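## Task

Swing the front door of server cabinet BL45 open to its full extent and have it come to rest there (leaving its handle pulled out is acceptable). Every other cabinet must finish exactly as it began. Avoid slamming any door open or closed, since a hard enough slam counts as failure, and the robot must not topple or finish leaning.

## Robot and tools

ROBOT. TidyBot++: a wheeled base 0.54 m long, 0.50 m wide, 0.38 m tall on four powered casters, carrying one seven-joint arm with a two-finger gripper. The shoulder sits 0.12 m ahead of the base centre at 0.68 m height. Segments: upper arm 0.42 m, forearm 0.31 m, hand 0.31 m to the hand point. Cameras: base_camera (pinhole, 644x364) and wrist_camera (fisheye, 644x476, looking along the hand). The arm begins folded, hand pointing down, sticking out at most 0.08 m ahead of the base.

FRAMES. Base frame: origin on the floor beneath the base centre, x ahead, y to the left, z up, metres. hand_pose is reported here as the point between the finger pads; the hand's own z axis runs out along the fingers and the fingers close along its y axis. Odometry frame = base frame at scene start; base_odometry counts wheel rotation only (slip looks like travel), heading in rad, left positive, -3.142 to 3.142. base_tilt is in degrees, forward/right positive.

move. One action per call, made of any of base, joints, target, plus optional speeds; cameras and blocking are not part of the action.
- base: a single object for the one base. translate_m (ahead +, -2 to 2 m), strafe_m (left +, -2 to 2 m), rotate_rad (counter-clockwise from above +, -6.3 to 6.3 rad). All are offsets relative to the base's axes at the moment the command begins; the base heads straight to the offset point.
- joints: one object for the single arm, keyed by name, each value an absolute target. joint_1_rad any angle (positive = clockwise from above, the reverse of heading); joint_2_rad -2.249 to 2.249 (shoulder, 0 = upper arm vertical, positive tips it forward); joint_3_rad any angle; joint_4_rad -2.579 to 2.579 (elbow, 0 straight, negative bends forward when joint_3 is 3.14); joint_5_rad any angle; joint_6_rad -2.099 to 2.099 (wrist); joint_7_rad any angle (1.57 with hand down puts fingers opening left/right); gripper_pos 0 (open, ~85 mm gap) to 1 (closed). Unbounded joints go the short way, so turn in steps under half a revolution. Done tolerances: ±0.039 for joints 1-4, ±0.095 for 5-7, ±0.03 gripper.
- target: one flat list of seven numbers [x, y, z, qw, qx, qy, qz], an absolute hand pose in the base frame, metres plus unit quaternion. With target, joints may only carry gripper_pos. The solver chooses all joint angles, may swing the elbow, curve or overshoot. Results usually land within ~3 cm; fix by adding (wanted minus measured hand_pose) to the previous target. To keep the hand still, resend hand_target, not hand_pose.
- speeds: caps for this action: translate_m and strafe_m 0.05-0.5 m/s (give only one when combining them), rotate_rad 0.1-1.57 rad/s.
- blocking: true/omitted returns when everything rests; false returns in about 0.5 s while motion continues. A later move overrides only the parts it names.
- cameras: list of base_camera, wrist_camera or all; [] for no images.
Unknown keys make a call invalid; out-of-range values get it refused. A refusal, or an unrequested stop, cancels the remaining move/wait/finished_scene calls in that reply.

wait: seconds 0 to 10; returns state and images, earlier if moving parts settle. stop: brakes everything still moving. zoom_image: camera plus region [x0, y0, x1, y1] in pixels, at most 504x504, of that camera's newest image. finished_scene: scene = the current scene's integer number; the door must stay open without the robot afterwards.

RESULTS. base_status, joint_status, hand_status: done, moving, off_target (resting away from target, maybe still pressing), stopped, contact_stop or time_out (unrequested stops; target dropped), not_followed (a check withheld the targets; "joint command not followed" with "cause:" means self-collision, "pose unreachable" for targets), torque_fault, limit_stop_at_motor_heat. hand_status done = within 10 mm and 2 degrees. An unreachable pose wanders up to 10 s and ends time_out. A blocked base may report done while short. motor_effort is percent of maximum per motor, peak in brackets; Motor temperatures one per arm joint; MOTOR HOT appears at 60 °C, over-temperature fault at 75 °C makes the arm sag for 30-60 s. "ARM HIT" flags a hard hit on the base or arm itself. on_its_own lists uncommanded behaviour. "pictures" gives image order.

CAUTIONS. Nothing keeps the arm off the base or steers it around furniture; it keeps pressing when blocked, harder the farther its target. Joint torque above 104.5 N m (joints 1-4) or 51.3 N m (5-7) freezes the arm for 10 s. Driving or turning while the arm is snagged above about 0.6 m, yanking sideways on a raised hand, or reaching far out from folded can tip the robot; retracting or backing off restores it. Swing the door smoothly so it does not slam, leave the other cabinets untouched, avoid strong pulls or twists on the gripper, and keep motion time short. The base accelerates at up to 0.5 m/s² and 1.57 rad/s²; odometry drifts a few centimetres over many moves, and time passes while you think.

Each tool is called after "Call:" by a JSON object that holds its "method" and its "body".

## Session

Call:
{"method": "move", "body": {}}

Call:
{"method": "zoom_image", "body": {"camera": "base_camera", "region": [0, 0, 504, 364]}}

Scene clock: 0.00 s.
Motor temperatures (°C): [35 29 31 30 35 43 47]
base_odometry: x=+0.000 y=+0.000 heading=+0.000
base_tilt: forward=-0.3 right=+0.5
base_status: not commanded
joint_positions: joint_1_rad=+0.008 joint_2_rad=-0.323 joint_3_rad=+3.109 joint_4_rad=-2.520 joint_5_rad=+0.011 joint_6_rad=-0.917 joint_7_rad=+1.570 gripper_pos=+0.000
joint_status: not commanded
motor_effort: joint_1_rad=+0 joint_2_rad=-1 joint_3_rad=+0 joint_4_rad=+14 joint_5_rad=+1 joint_6_rad=+0 joint_7_rad=+0
hand_pose: x=+0.2484 y=+0.0006 z=+0.5852 quat_wxyz=(+0.010, +1.000, +0.015, +0.014) (m; base frame)
hand_target: x=+0.2486 y=+0.0006 z=+0.5853 quat_wxyz=(+0.010, +1.000, +0.015, +0.014) (m; base frame)
hand_status: not commanded
pictures: base_camera, wrist_camera

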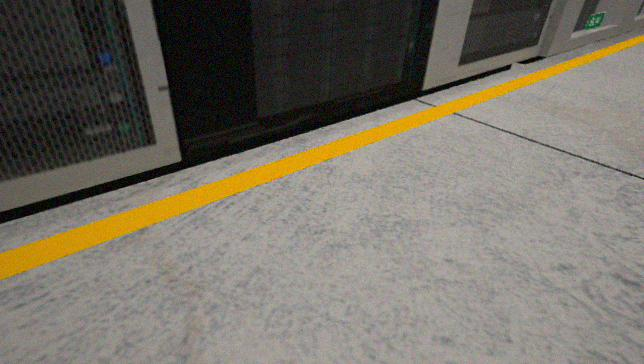

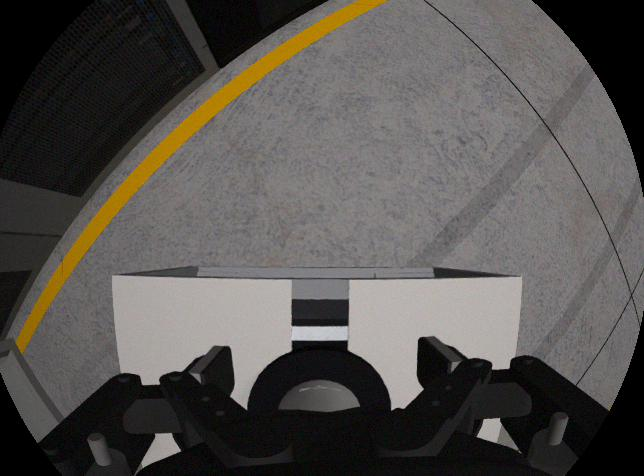

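Scaled by 1.000.

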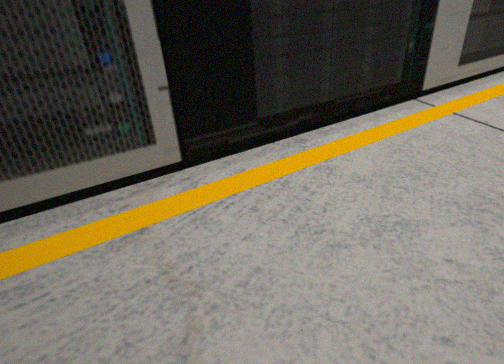

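Raise the wrist view and look.

Call:
{"method": "move", "body": {"joints": {"joint_6_rad":0.75}}}

Call:
{"method": "move", "body": {"joints": {"joint_1_rad":-0.9}}}

Call:
{"method": "move", "body": {"joints": {"joint_1_rad":0.9}}}

Scene clock: 2.90 s.
Motor temperatures (°C): [35 29 31 30 35 43 47]
move: done
base_odometry: x=+0.000 y=+0.000 heading=+0.000
base_tilt: forward=-0.3 right=+0.5
base_status: not commanded
joint_positions: joint_1_rad=+0.008 joint_2_rad=-0.324 joint_3_rad=+3.109 joint_4_rad=-2.520 joint_5_rad=+0.011 joint_6_rad=+0.681 joint_7_rad=+1.570 gripper_pos=+0.000
joint_status: all done
motor_effort: joint_1_rad=+0(1) joint_2_rad=-6(7) joint_3_rad=+0(1) joint_4_rad=+20(20) joint_5_rad=+0(1) joint_6_rad=+7(8) joint_7_rad=+0(1)
hand_pose: x=+0.5501 y=+0.0161 z=+0.9136 quat_wxyz=(-0.005, +0.687, +0.017, +0.726) (m; base frame)
hand_target: x=+0.5485 y=+0.0165 z=+0.9348 quat_wxyz=(-0.005, +0.662, +0.017, +0.749) (m; base frame)
hand_status: not commanded
pictures: base_camera, wrist_camera

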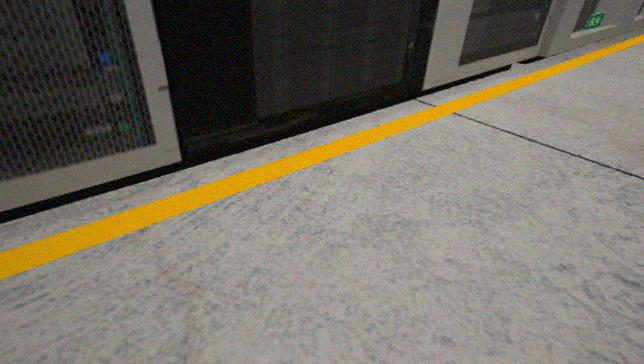

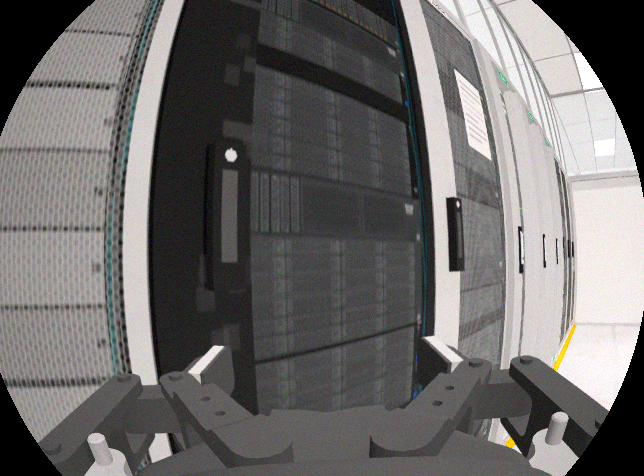

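Scene clock: 5.10 s.
Motor temperatures (°C): [35 29 31 30 35 43 47]
move: done
base_odometry: x=+0.000 y=+0.000 heading=+0.000
base_tilt: forward=-0.2 right=+0.5
base_status: not commanded
joint_positions: joint_1_rad=-0.878 joint_2_rad=-0.324 joint_3_rad=+3.109 joint_4_rad=-2.520 joint_5_rad=+0.011 joint_6_rad=+0.681 joint_7_rad=+1.570 gripper_pos=+0.000
joint_status: all done
motor_effort: joint_1_rad=+0(2) joint_2_rad=-6(7) joint_3_rad=+1(1) joint_4_rad=+20(20) joint_5_rad=+0(1) joint_6_rad=+7(8) joint_7_rad=+0(1)
hand_pose: x=+0.3791 y=+0.3442 z=+0.9136 quat_wxyz=(-0.316, +0.613, +0.310, +0.654) (m; base frame)
hand_target: x=+0.3704 y=+0.3487 z=+0.9348 quat_wxyz=(-0.333, +0.587, +0.305, +0.671) (m; base frame)
hand_status: not commanded
pictures: base_camera, wrist_camera

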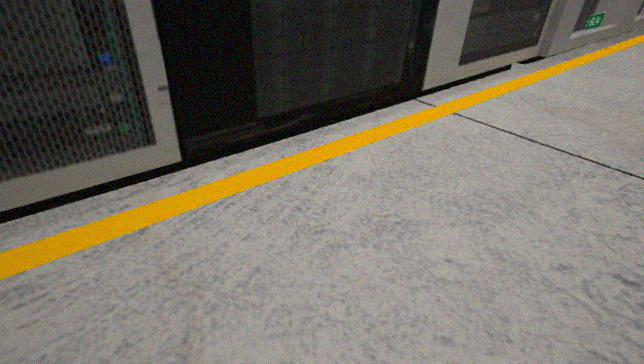

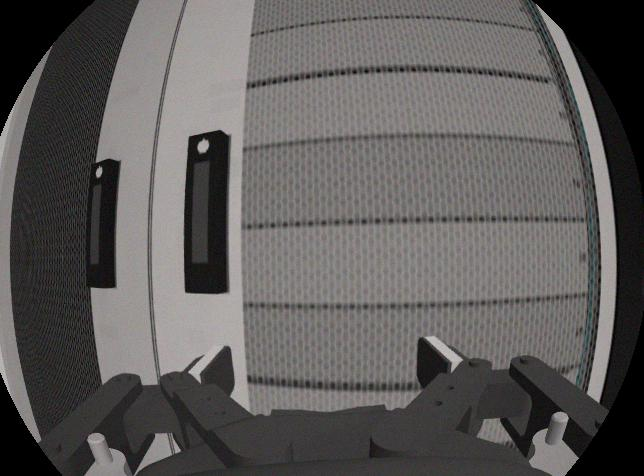

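Scene clock: 8.07 s.
Motor temperatures (°C): [35 29 31 30 35 43 47]
move: done
base_odometry: x=+0.000 y=+0.000 heading=+0.000
base_tilt: forward=-0.3 right=+0.5
base_status: not commanded
joint_positions: joint_1_rad=+0.878 joint_2_rad=-0.324 joint_3_rad=+3.109 joint_4_rad=-2.520 joint_5_rad=+0.011 joint_6_rad=+0.681 joint_7_rad=+1.570 gripper_pos=+0.000
joint_status: all done
motor_effort: joint_1_rad=+0(2) joint_2_rad=-6(7) joint_3_rad=+1(1) joint_4_rad=+20(20) joint_5_rad=+0(1) joint_6_rad=+7(8) joint_7_rad=+0(0)
hand_pose: x=+0.4092 y=-0.3193 z=+0.9136 quat_wxyz=(+0.302, +0.630, -0.274, +0.660) (m; base frame)
hand_target: x=+0.4014 y=-0.3240 z=+0.9348 quat_wxyz=(+0.319, +0.604, -0.270, +0.678) (m; base frame)
hand_status: not commanded
pictures: base_camera, wrist_camera

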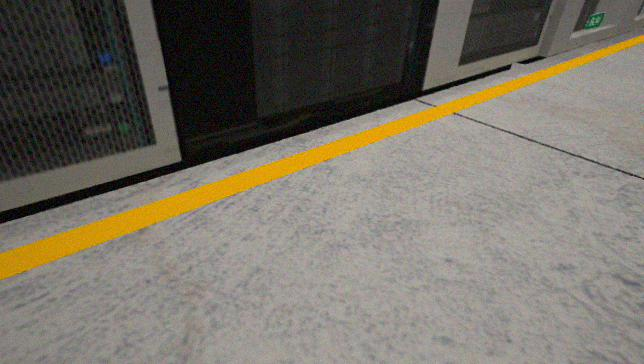

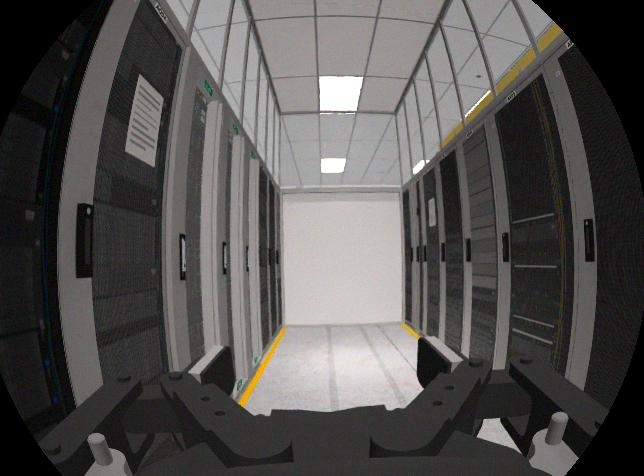

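Call:
{"method": "zoom_image", "body": {"camera": "wrist_camera", "region": [140, 60, 300, 180]}}

Call:
{"method": "zoom_image", "body": {"camera": "wrist_camera", "region": [400, 20, 600, 170]}}

Call:
{"method": "zoom_image", "body": {"camera": "base_camera", "region": [544, 0, 644, 60]}}

Call:
{"method": "zoom_image", "body": {"camera": "wrist_camera", "region": [100, 0, 220, 90]}}

Scaled by 3.150.

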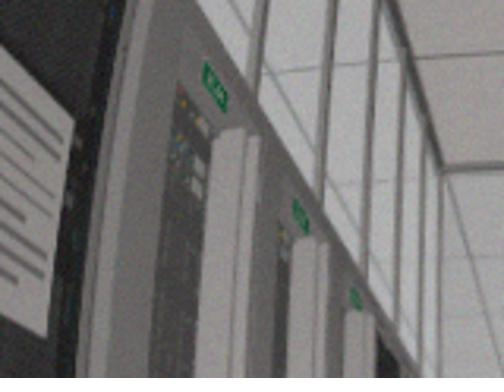

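Scaled by 2.520.

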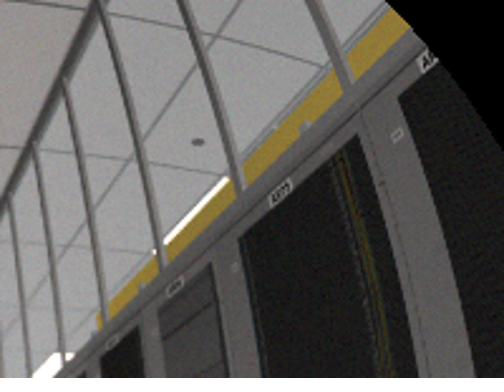

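Scaled by 5.040.

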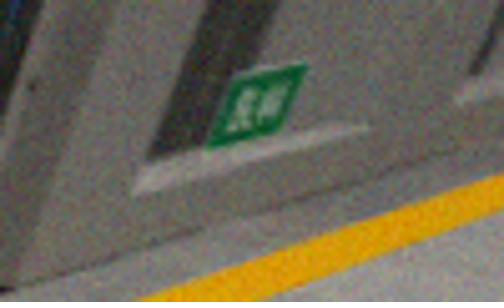

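Scaled by 4.200.

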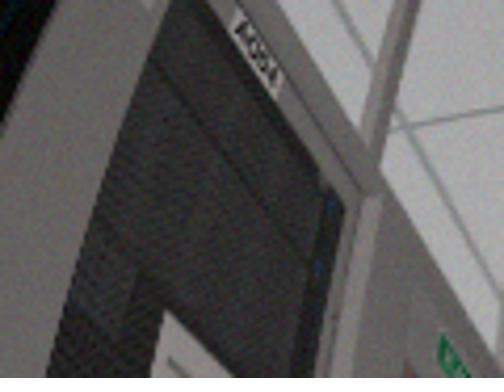

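Call:
{"method": "move", "body": {"base": {"rotate_rad":-0.93}, "joints": {"joint_1_rad":0.0,"joint_6_rad":0.75}}}

Call:
{"method": "zoom_image", "body": {"camera": "wrist_camera", "region": [100, 0, 320, 200]}}

Scene clock: 11.63 s.
Motor temperatures (°C): [35 29 31 30 35 43 47]
move: done
base_odometry: x=+0.000 y=+0.000 heading=-0.929
base_tilt: forward=-0.3 right=+0.5
base_status: done
joint_positions: joint_1_rad=+0.021 joint_2_rad=-0.324 joint_3_rad=+3.109 joint_4_rad=-2.520 joint_5_rad=+0.011 joint_6_rad=+0.681 joint_7_rad=+1.570 gripper_pos=+0.000
joint_status: all done
motor_effort: joint_1_rad=+0(2) joint_2_rad=-6(7) joint_3_rad=+0(1) joint_4_rad=+20(20) joint_5_rad=+0(1) joint_6_rad=+7(8) joint_7_rad=+0(1)
hand_pose: x=+0.5503 y=+0.0105 z=+0.9137 quat_wxyz=(+0.000, +0.687, +0.013, +0.726) (m; base frame)
hand_target: x=+0.5484 y=+0.0198 z=+0.9348 quat_wxyz=(-0.008, +0.662, +0.019, +0.749) (m; base frame)
hand_status: not commanded
pictures: base_camera, wrist_camera

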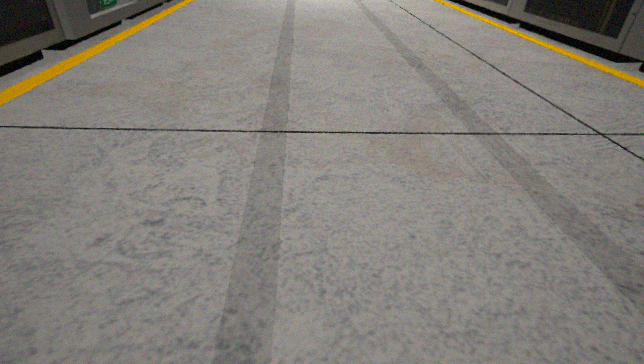

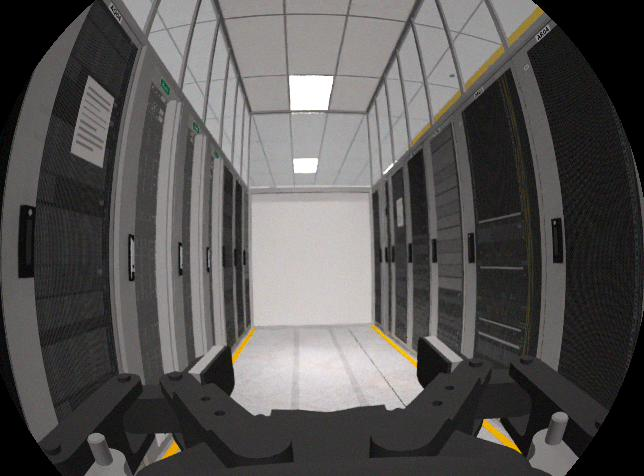

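Scaled by 2.291.

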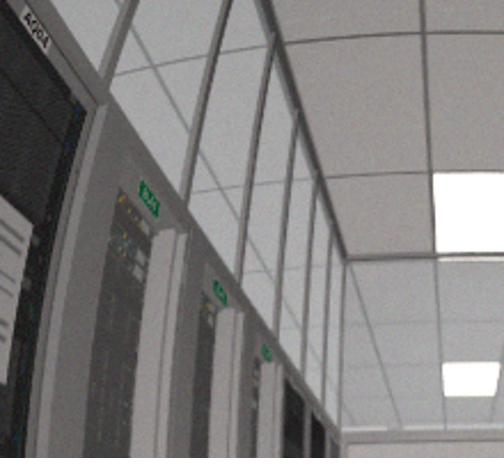

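Call:
{"method": "move", "body": {"base": {"translate_m":0.7}}}

Call:
{"method": "zoom_image", "body": {"camera": "wrist_camera", "region": [100, 0, 260, 150]}}

Call:
{"method": "zoom_image", "body": {"camera": "base_camera", "region": [0, 0, 200, 100]}}

Scene clock: 14.73 s.
Motor temperatures (°C): [35 29 31 30 35 43 47]
move: done
base_odometry: x=+0.419 y=-0.561 heading=-0.930
base_tilt: forward=-0.4 right=+0.4
base_status: done
joint_positions: joint_1_rad=+0.021 joint_2_rad=-0.322 joint_3_rad=+3.109 joint_4_rad=-2.520 joint_5_rad=+0.011 joint_6_rad=+0.683 joint_7_rad=+1.570 gripper_pos=+0.000
joint_status: not commanded
motor_effort: joint_1_rad=+0(1) joint_2_rad=-6(9) joint_3_rad=+0(1) joint_4_rad=+20(21) joint_5_rad=+1(1) joint_6_rad=+7(8) joint_7_rad=+0(0)
hand_pose: x=+0.5507 y=+0.0106 z=+0.9135 quat_wxyz=(+0.000, +0.687, +0.013, +0.726) (m; base frame)
hand_target: x=+0.5484 y=+0.0198 z=+0.9348 quat_wxyz=(-0.008, +0.662, +0.019, +0.749) (m; base frame)
hand_status: not commanded
pictures: base_camera, wrist_camera

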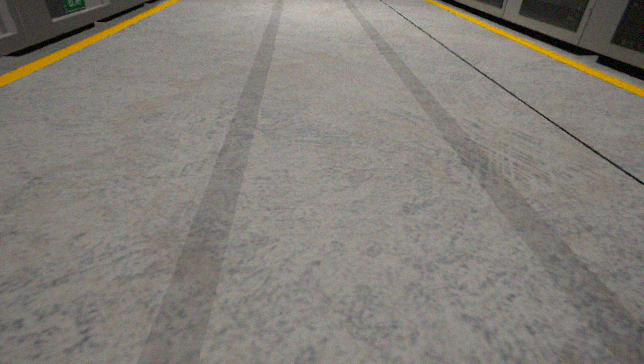

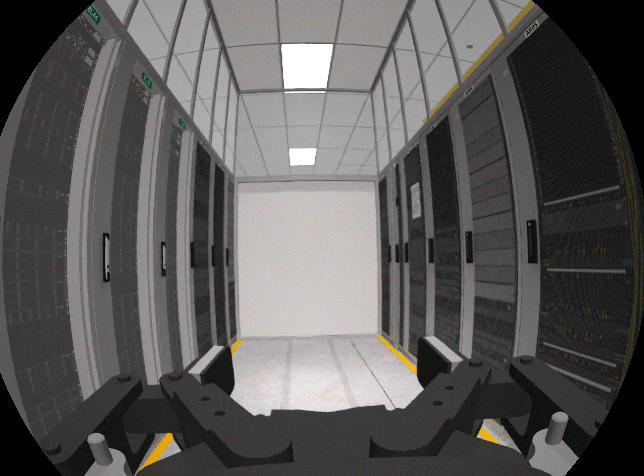

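Scaled by 3.150.

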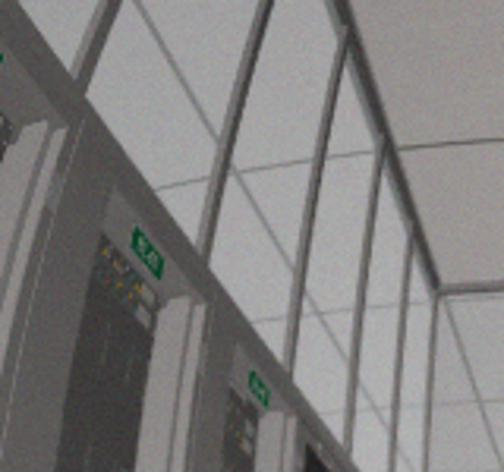

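Scaled by 2.520.

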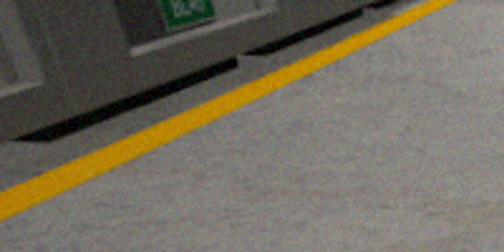

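Call:
{"method": "zoom_image", "body": {"camera": "wrist_camera", "region": [70, 0, 120, 40]}}

Call:
{"method": "zoom_image", "body": {"camera": "wrist_camera", "region": [130, 60, 200, 135]}}

Call:
{"method": "zoom_image", "body": {"camera": "base_camera", "region": [50, 0, 110, 30]}}

Scaled by 10.080.

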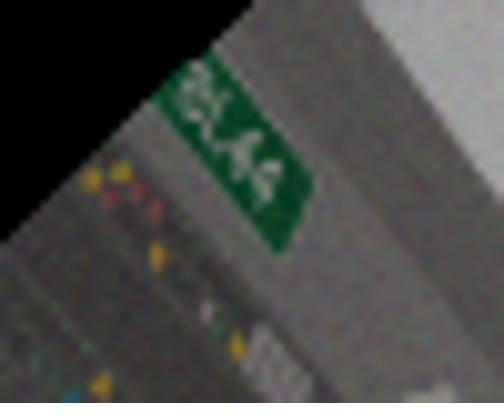

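Scaled by 6.720.

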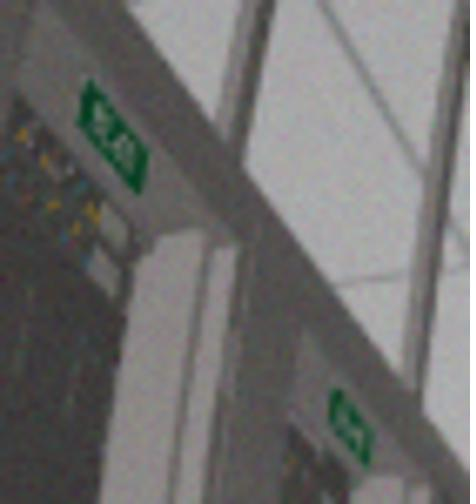

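Scaled by 8.400.

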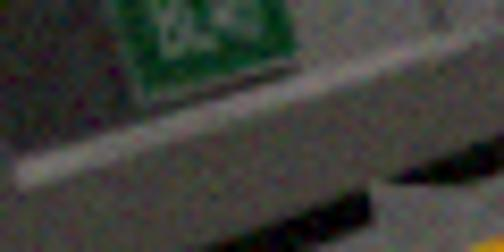

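Call:
{"method": "move", "body": {"base": {"translate_m":0.7}, "joints": {"joint_1_rad":-1.1}}}

Call:
{"method": "zoom_image", "body": {"camera": "base_camera", "region": [0, 0, 120, 70]}}

Scene clock: 18.67 s.
Motor temperatures (°C): [35 29 31 30 35 43 47]
move: done
base_odometry: x=+0.837 y=-1.122 heading=-0.931
base_tilt: forward=-0.2 right=+0.4
base_status: done
joint_positions: joint_1_rad=-1.078 joint_2_rad=-0.323 joint_3_rad=+3.109 joint_4_rad=-2.520 joint_5_rad=+0.011 joint_6_rad=+0.684 joint_7_rad=+1.570 gripper_pos=+0.000
joint_status: all done
motor_effort: joint_1_rad=+0(1) joint_2_rad=-5(8) joint_3_rad=+0(1) joint_4_rad=+20(21) joint_5_rad=+0(1) joint_6_rad=+7(8) joint_7_rad=+0(1)
hand_pose: x=+0.3058 y=+0.3890 z=+0.9143 quat_wxyz=(-0.380, +0.579, +0.369, +0.620) (m; base frame)
hand_target: x=+0.2961 y=+0.3917 z=+0.9348 quat_wxyz=(-0.399, +0.554, +0.363, +0.635) (m; base frame)
hand_status: not commanded
pictures: base_camera, wrist_camera

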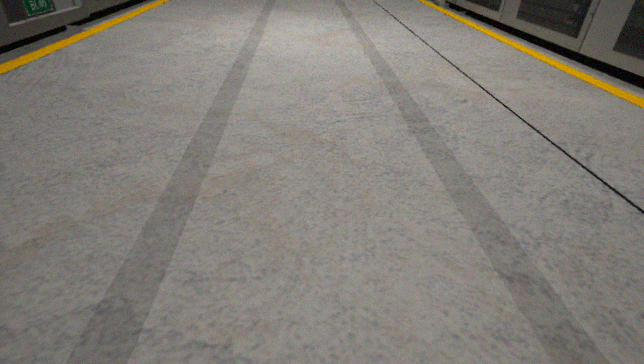

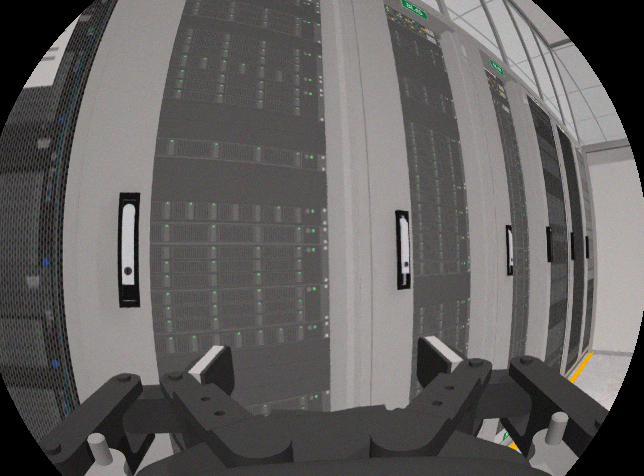

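Scaled by 4.200.

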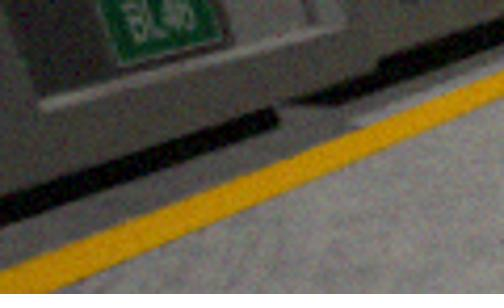

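Call:
{"method": "zoom_image", "body": {"camera": "wrist_camera", "region": [380, 0, 520, 90]}}

Call:
{"method": "zoom_image", "body": {"camera": "wrist_camera", "region": [330, 180, 530, 330]}}

Scaled by 3.600.

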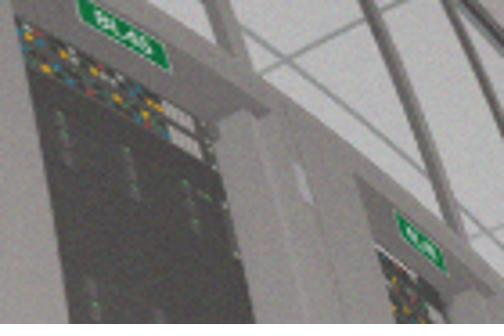

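Scaled by 2.520.

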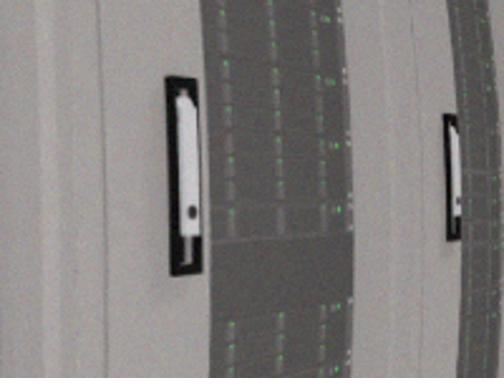

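Call:
{"method": "move", "body": {"base": {"translate_m":0.82}, "joints": {"joint_1_rad":0.0}}}

Call:
{"method": "move", "body": {"base": {"rotate_rad":1.571}, "joints": {"joint_1_rad":0.0,"joint_2_rad":-0.25,"joint_3_rad":3.14,"joint_4_rad":-2.25,"joint_5_rad":0.0,"joint_6_rad":0.45,"joint_7_rad":1.57,"gripper_pos":0.64}}}

Scene clock: 24.23 s.
Motor temperatures (°C): [35 29 31 30 35 43 47]
move: done
base_odometry: x=+1.327 y=-1.780 heading=-0.931
base_tilt: forward=-0.3 right=+0.5
base_status: done
joint_positions: joint_1_rad=-0.021 joint_2_rad=-0.322 joint_3_rad=+3.109 joint_4_rad=-2.520 joint_5_rad=+0.011 joint_6_rad=+0.684 joint_7_rad=+1.570 gripper_pos=+0.000
joint_status: all done
motor_effort: joint_1_rad=+0(2) joint_2_rad=-6(9) joint_3_rad=+0(2) joint_4_rad=+20(20) joint_5_rad=+0(1) joint_6_rad=+7(8) joint_7_rad=+0(1)
hand_pose: x=+0.5499 y=+0.0287 z=+0.9138 quat_wxyz=(-0.015, +0.686, +0.027, +0.727) (m; base frame)
hand_target: x=+0.5484 y=+0.0198 z=+0.9348 quat_wxyz=(-0.008, +0.662, +0.019, +0.749) (m; base frame)
hand_status: not commanded
pictures: base_camera, wrist_camera

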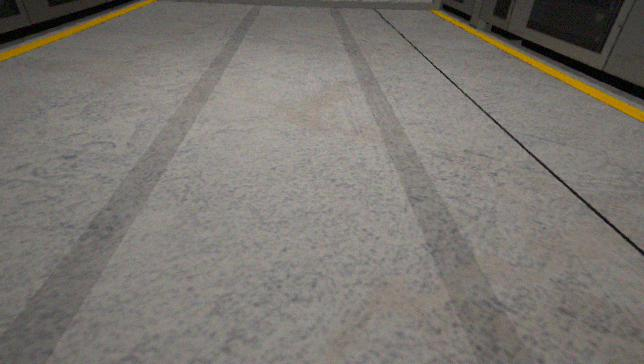

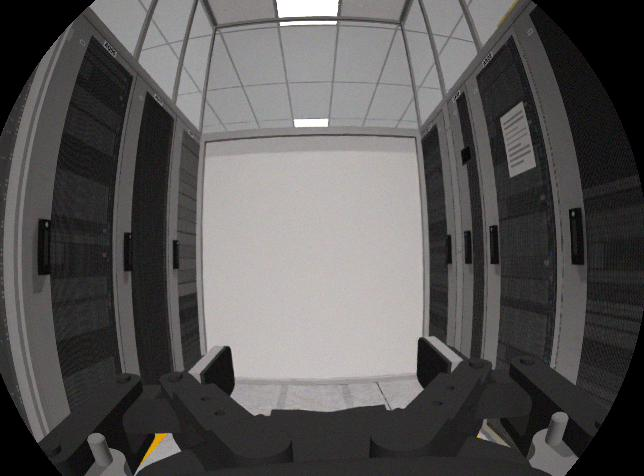

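Scene clock: 26.53 s.
Motor temperatures (°C): [35 29 31 30 35 43 47]
move: done
base_odometry: x=+1.327 y=-1.780 heading=+0.639
base_tilt: forward=-0.3 right=+0.4
base_status: done
joint_positions: joint_1_rad=-0.016 joint_2_rad=-0.256 joint_3_rad=+3.127 joint_4_rad=-2.269 joint_5_rad=+0.011 joint_6_rad=+0.519 joint_7_rad=+1.570 gripper_pos=+0.640
joint_status: all done
motor_effort: joint_1_rad=+0(2) joint_2_rad=-10(12) joint_3_rad=+1(3) joint_4_rad=+21(21) joint_5_rad=+0(2) joint_6_rad=+7(8) joint_7_rad=+0(1)
hand_pose: x=+0.6064 y=+0.0188 z=+0.9786 quat_wxyz=(-0.008, +0.679, +0.016, +0.734) (m; base frame)
hand_target: x=+0.6120 y=+0.0022 z=+0.9651 quat_wxyz=(-0.001, +0.700, +0.000, +0.714) (m; base frame)
hand_status: not commanded
pictures: base_camera, wrist_camera

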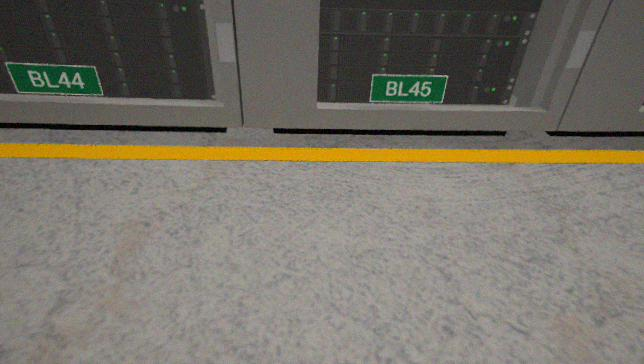

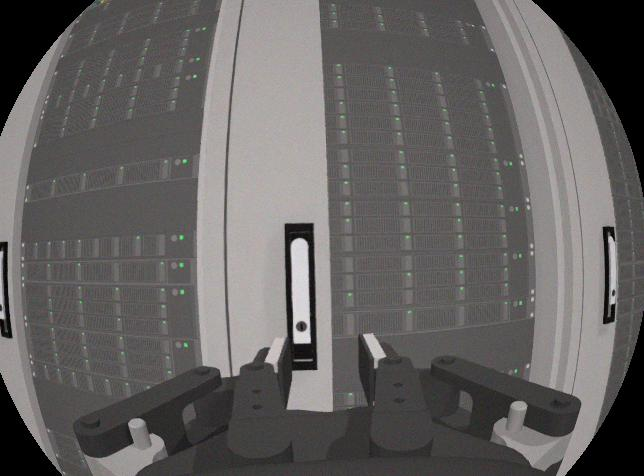

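Call:
{"method": "move", "body": {"base": {"strafe_m":0.02}, "joints": {"joint_1_rad":0.0,"joint_2_rad":-0.13,"joint_3_rad":3.14,"joint_4_rad":-2.03,"joint_5_rad":0.0,"joint_6_rad":0.27,"joint_7_rad":1.57,"gripper_pos":0.64}}}

Scene clock: 29.17 s.
Motor temperatures (°C): [35 29 31 30 35 43 47]
move: done
base_odometry: x=+1.315 y=-1.764 heading=+0.640
base_tilt: forward=-0.3 right=+0.5
base_status: done
joint_positions: joint_1_rad=-0.015 joint_2_rad=-0.144 joint_3_rad=+3.130 joint_4_rad=-2.052 joint_5_rad=+0.011 joint_6_rad=+0.342 joint_7_rad=+1.570 gripper_pos=+0.640
joint_status: all done
motor_effort: joint_1_rad=+0(2) joint_2_rad=-15(16) joint_3_rad=+0(3) joint_4_rad=+22(23) joint_5_rad=+0(1) joint_6_rad=+7(8) joint_7_rad=+0(1)
hand_pose: x=+0.6662 y=+0.0174 z=+0.9955 quat_wxyz=(-0.007, +0.705, +0.014, +0.709) (m; base frame)
hand_target: x=+0.6727 y=+0.0023 z=+0.9790 quat_wxyz=(-0.001, +0.728, +0.000, +0.686) (m; base frame)
hand_status: not commanded
pictures: base_camera, wrist_camera

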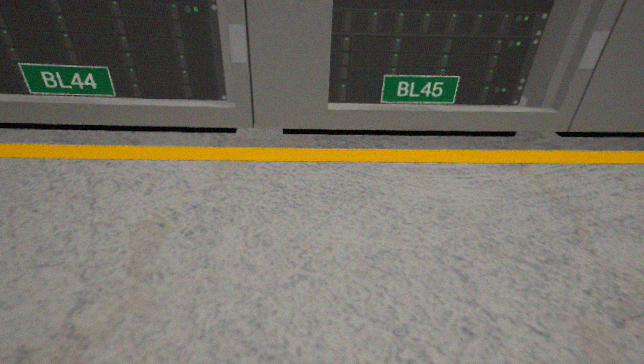

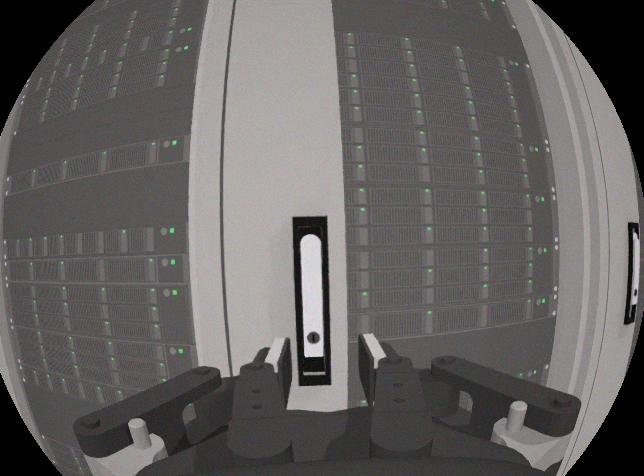

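Call:
{"method": "move", "body": {"base": {"translate_m":0.22}, "speeds": {"translate_m":0.2}}}

Scene clock: 32.00 s.
Motor temperatures (°C): [35 29 31 30 35 43 47]
move: done
base_odometry: x=+1.491 y=-1.633 heading=+0.640
base_tilt: forward=-0.3 right=+0.4
base_status: done
joint_positions: joint_1_rad=-0.015 joint_2_rad=-0.215 joint_3_rad=+3.128 joint_4_rad=-2.094 joint_5_rad=+0.011 joint_6_rad=+0.296 joint_7_rad=+1.570 gripper_pos=+0.640
joint_status: not commanded
motor_effort: joint_1_rad=+3(3) joint_2_rad=+4(16) joint_3_rad=+4(5) joint_4_rad=+35(39) joint_5_rad=-2(2) joint_6_rad=+12(13) joint_7_rad=+0(1)
hand_pose: x=+0.6397 y=+0.0177 z=+0.9934 quat_wxyz=(-0.007, +0.711, +0.015, +0.703) (m; base frame)
hand_target: x=+0.6727 y=+0.0023 z=+0.9790 quat_wxyz=(-0.001, +0.728, +0.000, +0.686) (m; base frame)
hand_status: not commanded
pictures: base_camera, wrist_camera

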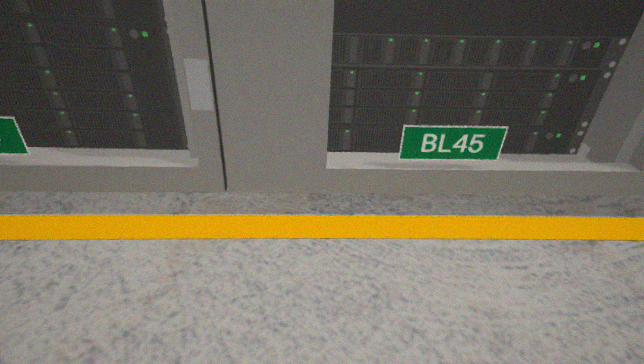

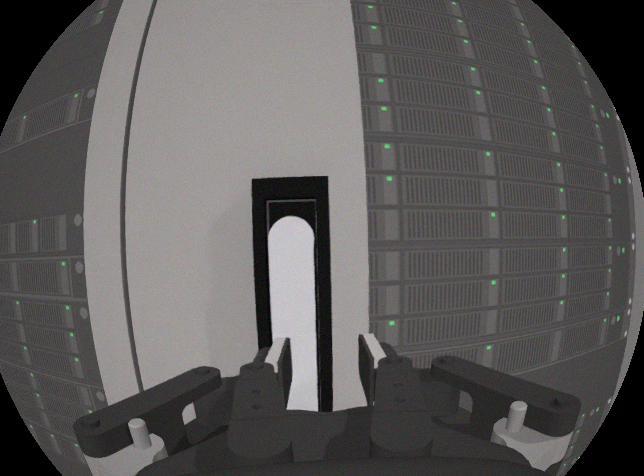

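Call:
{"method": "move", "body": {"base": {"translate_m":-0.06,"strafe_m":0.015}, "speeds": {"translate_m":0.1}}}

Call:
{"method": "move", "body": {"joints": {"joint_2_rad":-0.13,"joint_4_rad":-2.15,"joint_6_rad":0.5}}}

Scene clock: 34.83 s.
Motor temperatures (°C): [35 29 31 30 35 43 47]
move: done
base_odometry: x=+1.434 y=-1.657 heading=+0.639
base_tilt: forward=-0.3 right=+0.4
base_status: done
joint_positions: joint_1_rad=-0.012 joint_2_rad=-0.138 joint_3_rad=+3.131 joint_4_rad=-2.040 joint_5_rad=+0.011 joint_6_rad=+0.296 joint_7_rad=+1.570 gripper_pos=+0.640
joint_status: not commanded
motor_effort: joint_1_rad=+0(3) joint_2_rad=-14(17) joint_3_rad=+0(4) joint_4_rad=+22(32) joint_5_rad=+0(1) joint_6_rad=+7(11) joint_7_rad=+0(1)
hand_pose: x=+0.6690 y=+0.0150 z=+0.9851 quat_wxyz=(-0.005, +0.720, +0.013, +0.694) (m; base frame)
hand_target: x=+0.6727 y=+0.0023 z=+0.9790 quat_wxyz=(-0.001, +0.728, +0.000, +0.686) (m; base frame)
hand_status: not commanded
pictures: base_camera, wrist_camera

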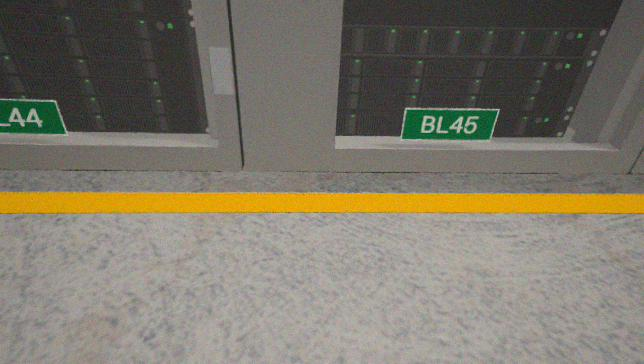

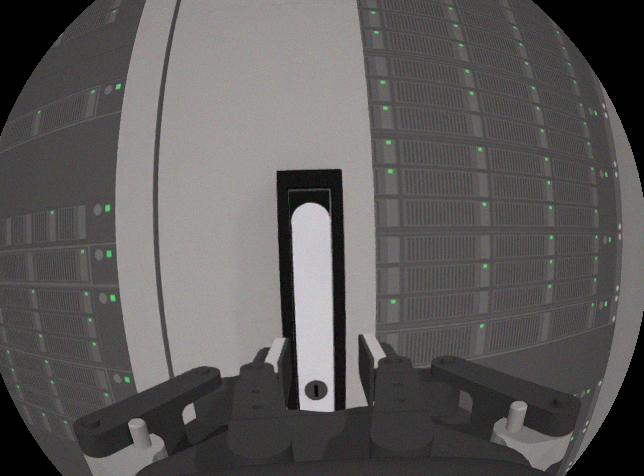

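Scene clock: 35.80 s.
Motor temperatures (°C): [35 29 31 30 35 43 47]
move: done
base_odometry: x=+1.434 y=-1.657 heading=+0.639
base_tilt: forward=-0.3 right=+0.5
base_status: not commanded
joint_positions: joint_1_rad=-0.012 joint_2_rad=-0.138 joint_3_rad=+3.131 joint_4_rad=-2.137 joint_5_rad=+0.011 joint_6_rad=+0.431 joint_7_rad=+1.570 gripper_pos=+0.640
joint_status: all done
motor_effort: joint_1_rad=+0(0) joint_2_rad=-14(15) joint_3_rad=+0(1) joint_4_rad=+21(23) joint_5_rad=+0(1) joint_6_rad=+7(8) joint_7_rad=+0(0)
hand_pose: x=+0.6580 y=+0.0152 z=+0.9693 quat_wxyz=(-0.006, +0.706, +0.013, +0.708) (m; base frame)
hand_target: x=+0.6585 y=+0.0023 z=+0.9783 quat_wxyz=(-0.001, +0.689, +0.000, +0.725) (m; base frame)
hand_status: not commanded
pictures: base_camera, wrist_camera

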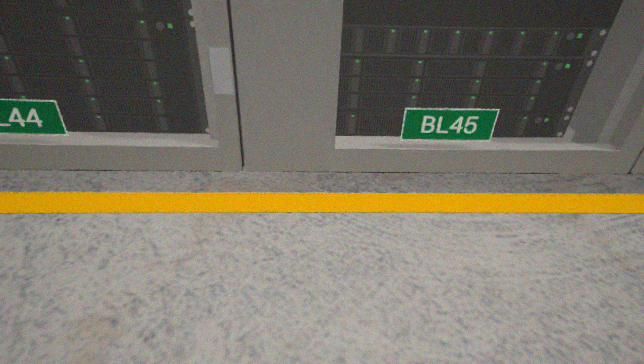

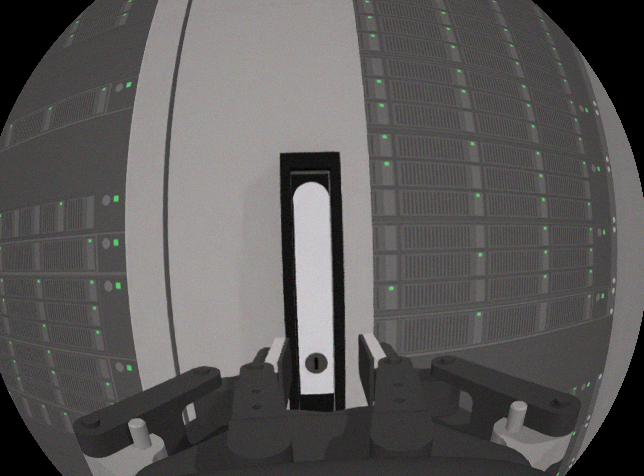

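Call:
{"method": "move", "body": {"base": {"translate_m":0.022,"strafe_m":0.005}, "speeds": {"translate_m":0.05}, "joints": {"joint_4_rad":-2.175,"joint_6_rad":0.52}}}

Scene clock: 37.67 s.
Motor temperatures (°C): [35 29 31 30 35 43 47]
move: done
base_odometry: x=+1.448 y=-1.640 heading=+0.640
base_tilt: forward=-0.3 right=+0.4
base_status: done
joint_positions: joint_1_rad=-0.012 joint_2_rad=-0.137 joint_3_rad=+3.131 joint_4_rad=-2.161 joint_5_rad=+0.011 joint_6_rad=+0.453 joint_7_rad=+1.570 gripper_pos=+0.640
joint_status: all done
motor_effort: joint_1_rad=+0(1) joint_2_rad=-15(18) joint_3_rad=+0(2) joint_4_rad=+21(22) joint_5_rad=+0(1) joint_6_rad=+8(8) joint_7_rad=+0(0)
hand_pose: x=+0.6552 y=+0.0151 z=+0.9607 quat_wxyz=(-0.006, +0.707, +0.013, +0.707) (m; base frame)
hand_target: x=+0.6551 y=+0.0023 z=+0.9697 quat_wxyz=(-0.001, +0.691, +0.000, +0.723) (m; base frame)
hand_status: not commanded
pictures: base_camera, wrist_camera

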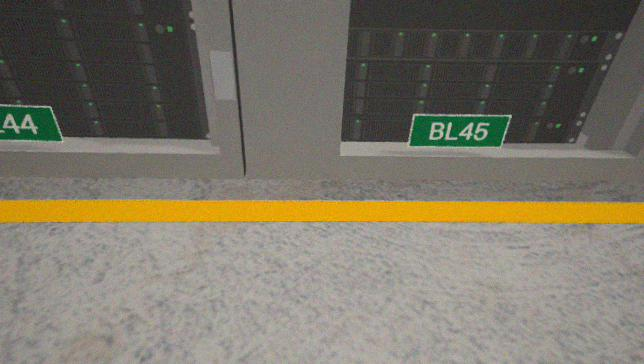

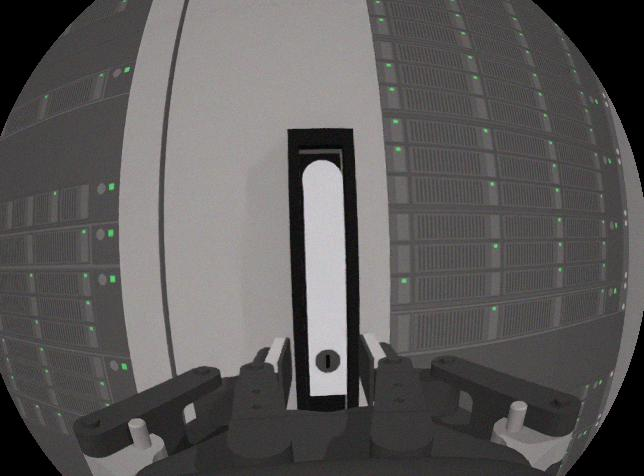

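Call:
{"method": "move", "body": {"base": {"translate_m":0.015,"strafe_m":0.002}, "speeds": {"translate_m":0.05}}}

Call:
{"method": "move", "body": {"base": {"translate_m":0.01}, "speeds": {"translate_m":0.05}}}

Scene clock: 39.23 s.
Motor temperatures (°C): [35 29 31 30 35 43 47]
move: done
base_odometry: x=+1.459 y=-1.629 heading=+0.640
base_tilt: forward=-0.3 right=+0.5
base_status: done
joint_positions: joint_1_rad=-0.012 joint_2_rad=-0.136 joint_3_rad=+3.131 joint_4_rad=-2.161 joint_5_rad=+0.011 joint_6_rad=+0.454 joint_7_rad=+1.570 gripper_pos=+0.640
joint_status: not commanded
motor_effort: joint_1_rad=+0(1) joint_2_rad=-15(17) joint_3_rad=+0(1) joint_4_rad=+21(22) joint_5_rad=+0(0) joint_6_rad=+8(8) joint_7_rad=+0(1)
hand_pose: x=+0.6555 y=+0.0151 z=+0.9602 quat_wxyz=(-0.006, +0.707, +0.013, +0.707) (m; base frame)
hand_target: x=+0.6551 y=+0.0023 z=+0.9697 quat_wxyz=(-0.001, +0.691, +0.000, +0.723) (m; base frame)
hand_status: not commanded
pictures: base_camera, wrist_camera

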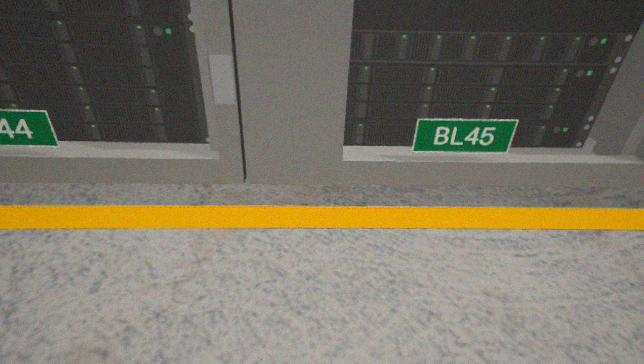

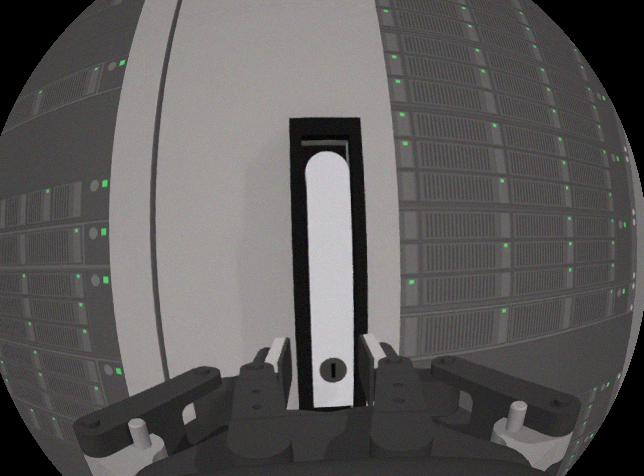

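Scene clock: 39.93 s.
Motor temperatures (°C): [35 29 31 30 35 43 47]
move: done
base_odometry: x=+1.467 y=-1.623 heading=+0.640
base_tilt: forward=-0.3 right=+0.5
base_status: done
joint_positions: joint_1_rad=-0.012 joint_2_rad=-0.136 joint_3_rad=+3.131 joint_4_rad=-2.162 joint_5_rad=+0.011 joint_6_rad=+0.455 joint_7_rad=+1.570 gripper_pos=+0.640
joint_status: not commanded
motor_effort: joint_1_rad=+0(1) joint_2_rad=-15(16) joint_3_rad=+0(1) joint_4_rad=+21(22) joint_5_rad=+0(1) joint_6_rad=+7(8) joint_7_rad=+0(1)
hand_pose: x=+0.6554 y=+0.0151 z=+0.9603 quat_wxyz=(-0.006, +0.707, +0.013, +0.707) (m; base frame)
hand_target: x=+0.6551 y=+0.0023 z=+0.9697 quat_wxyz=(-0.001, +0.691, +0.000, +0.723) (m; base frame)
hand_status: not commanded
pictures: base_camera, wrist_camera

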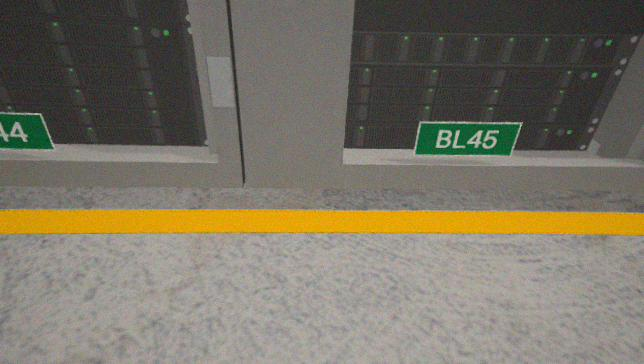

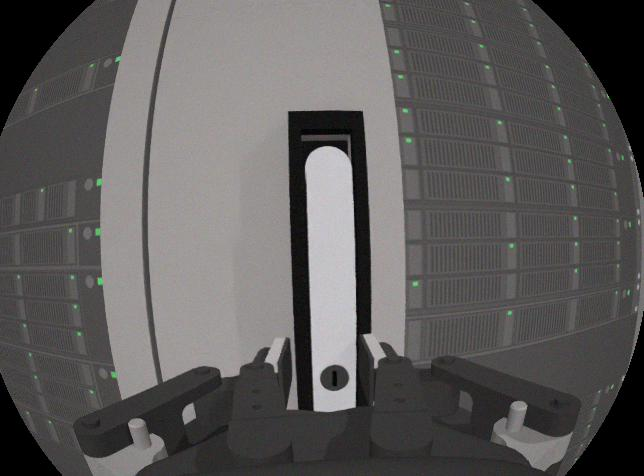

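Call:
{"method": "move", "body": {"base": {"translate_m":0.008,"strafe_m":-0.004}, "speeds": {"translate_m":0.05}}}

Scene clock: 41.40 s.
Motor temperatures (°C): [35 29 31 30 35 43 47]
move: done
base_odometry: x=+1.476 y=-1.621 heading=+0.640
base_tilt: forward=-0.3 right=+0.5
base_status: done
joint_positions: joint_1_rad=-0.012 joint_2_rad=-0.153 joint_3_rad=+3.127 joint_4_rad=-2.178 joint_5_rad=+0.011 joint_6_rad=+0.456 joint_7_rad=+1.570 gripper_pos=+0.640
joint_status: not commanded
motor_effort: joint_1_rad=+1(5) joint_2_rad=-10(15) joint_3_rad=+1(5) joint_4_rad=+23(25) joint_5_rad=+0(2) joint_6_rad=+7(8) joint_7_rad=+0(0)
hand_pose: x=+0.6482 y=+0.0173 z=+0.9604 quat_wxyz=(-0.007, +0.706, +0.015, +0.708) (m; base frame)
hand_target: x=+0.6551 y=+0.0023 z=+0.9697 quat_wxyz=(-0.001, +0.691, +0.000, +0.723) (m; base frame)
hand_status: not commanded
pictures: base_camera, wrist_camera

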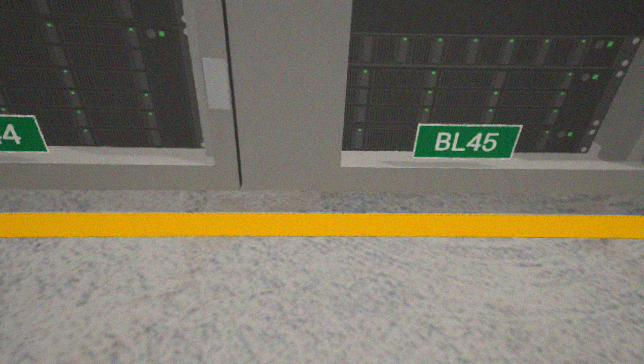

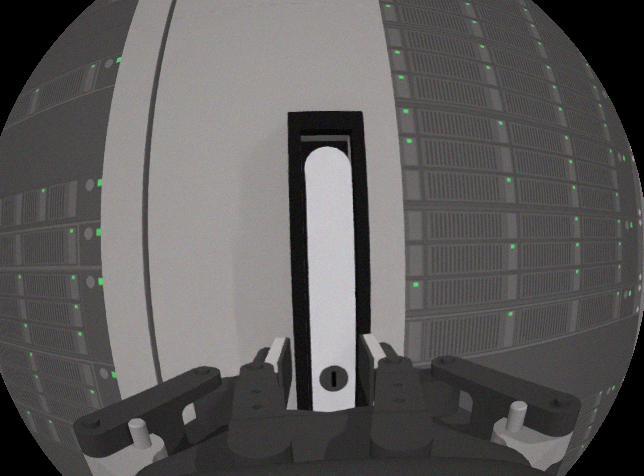

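Call:
{"method": "move", "body": {"joints": {"gripper_pos":1.0}}}

Scene clock: 42.37 s.
Motor temperatures (°C): [35 29 31 30 35 43 47]
move: off_target
base_odometry: x=+1.476 y=-1.621 heading=+0.640
base_tilt: forward=-0.3 right=+0.5
base_status: not commanded
joint_positions: joint_1_rad=-0.012 joint_2_rad=-0.155 joint_3_rad=+3.127 joint_4_rad=-2.180 joint_5_rad=+0.011 joint_6_rad=+0.456 joint_7_rad=+1.570 gripper_pos=+0.754
joint_status: gripper_pos off_target (ended at +0.754, target +1.000)
motor_effort: joint_1_rad=+2(6) joint_2_rad=-10(10) joint_3_rad=+2(6) joint_4_rad=+23(25) joint_5_rad=+1(2) joint_6_rad=+7(8) joint_7_rad=+1(2)
hand_pose: x=+0.6473 y=+0.0173 z=+0.9603 quat_wxyz=(-0.007, +0.706, +0.015, +0.708) (m; base frame)
hand_target: x=+0.6551 y=+0.0023 z=+0.9697 quat_wxyz=(-0.001, +0.691, +0.000, +0.723) (m; base frame)
hand_status: not commanded
pictures: base_camera, wrist_camera

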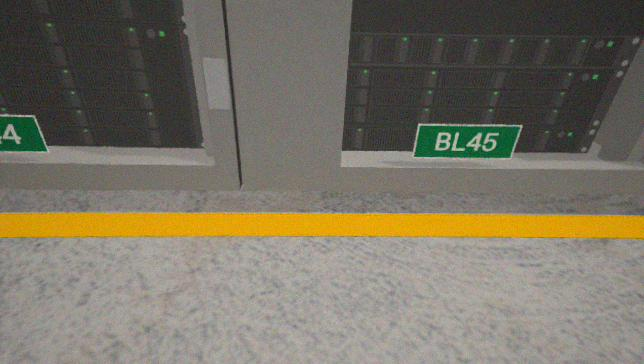

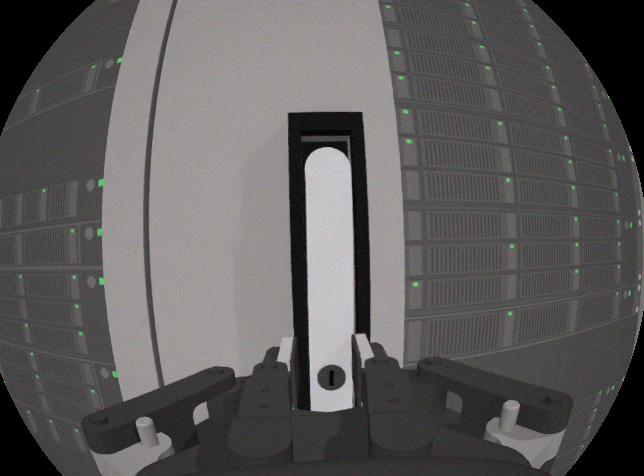

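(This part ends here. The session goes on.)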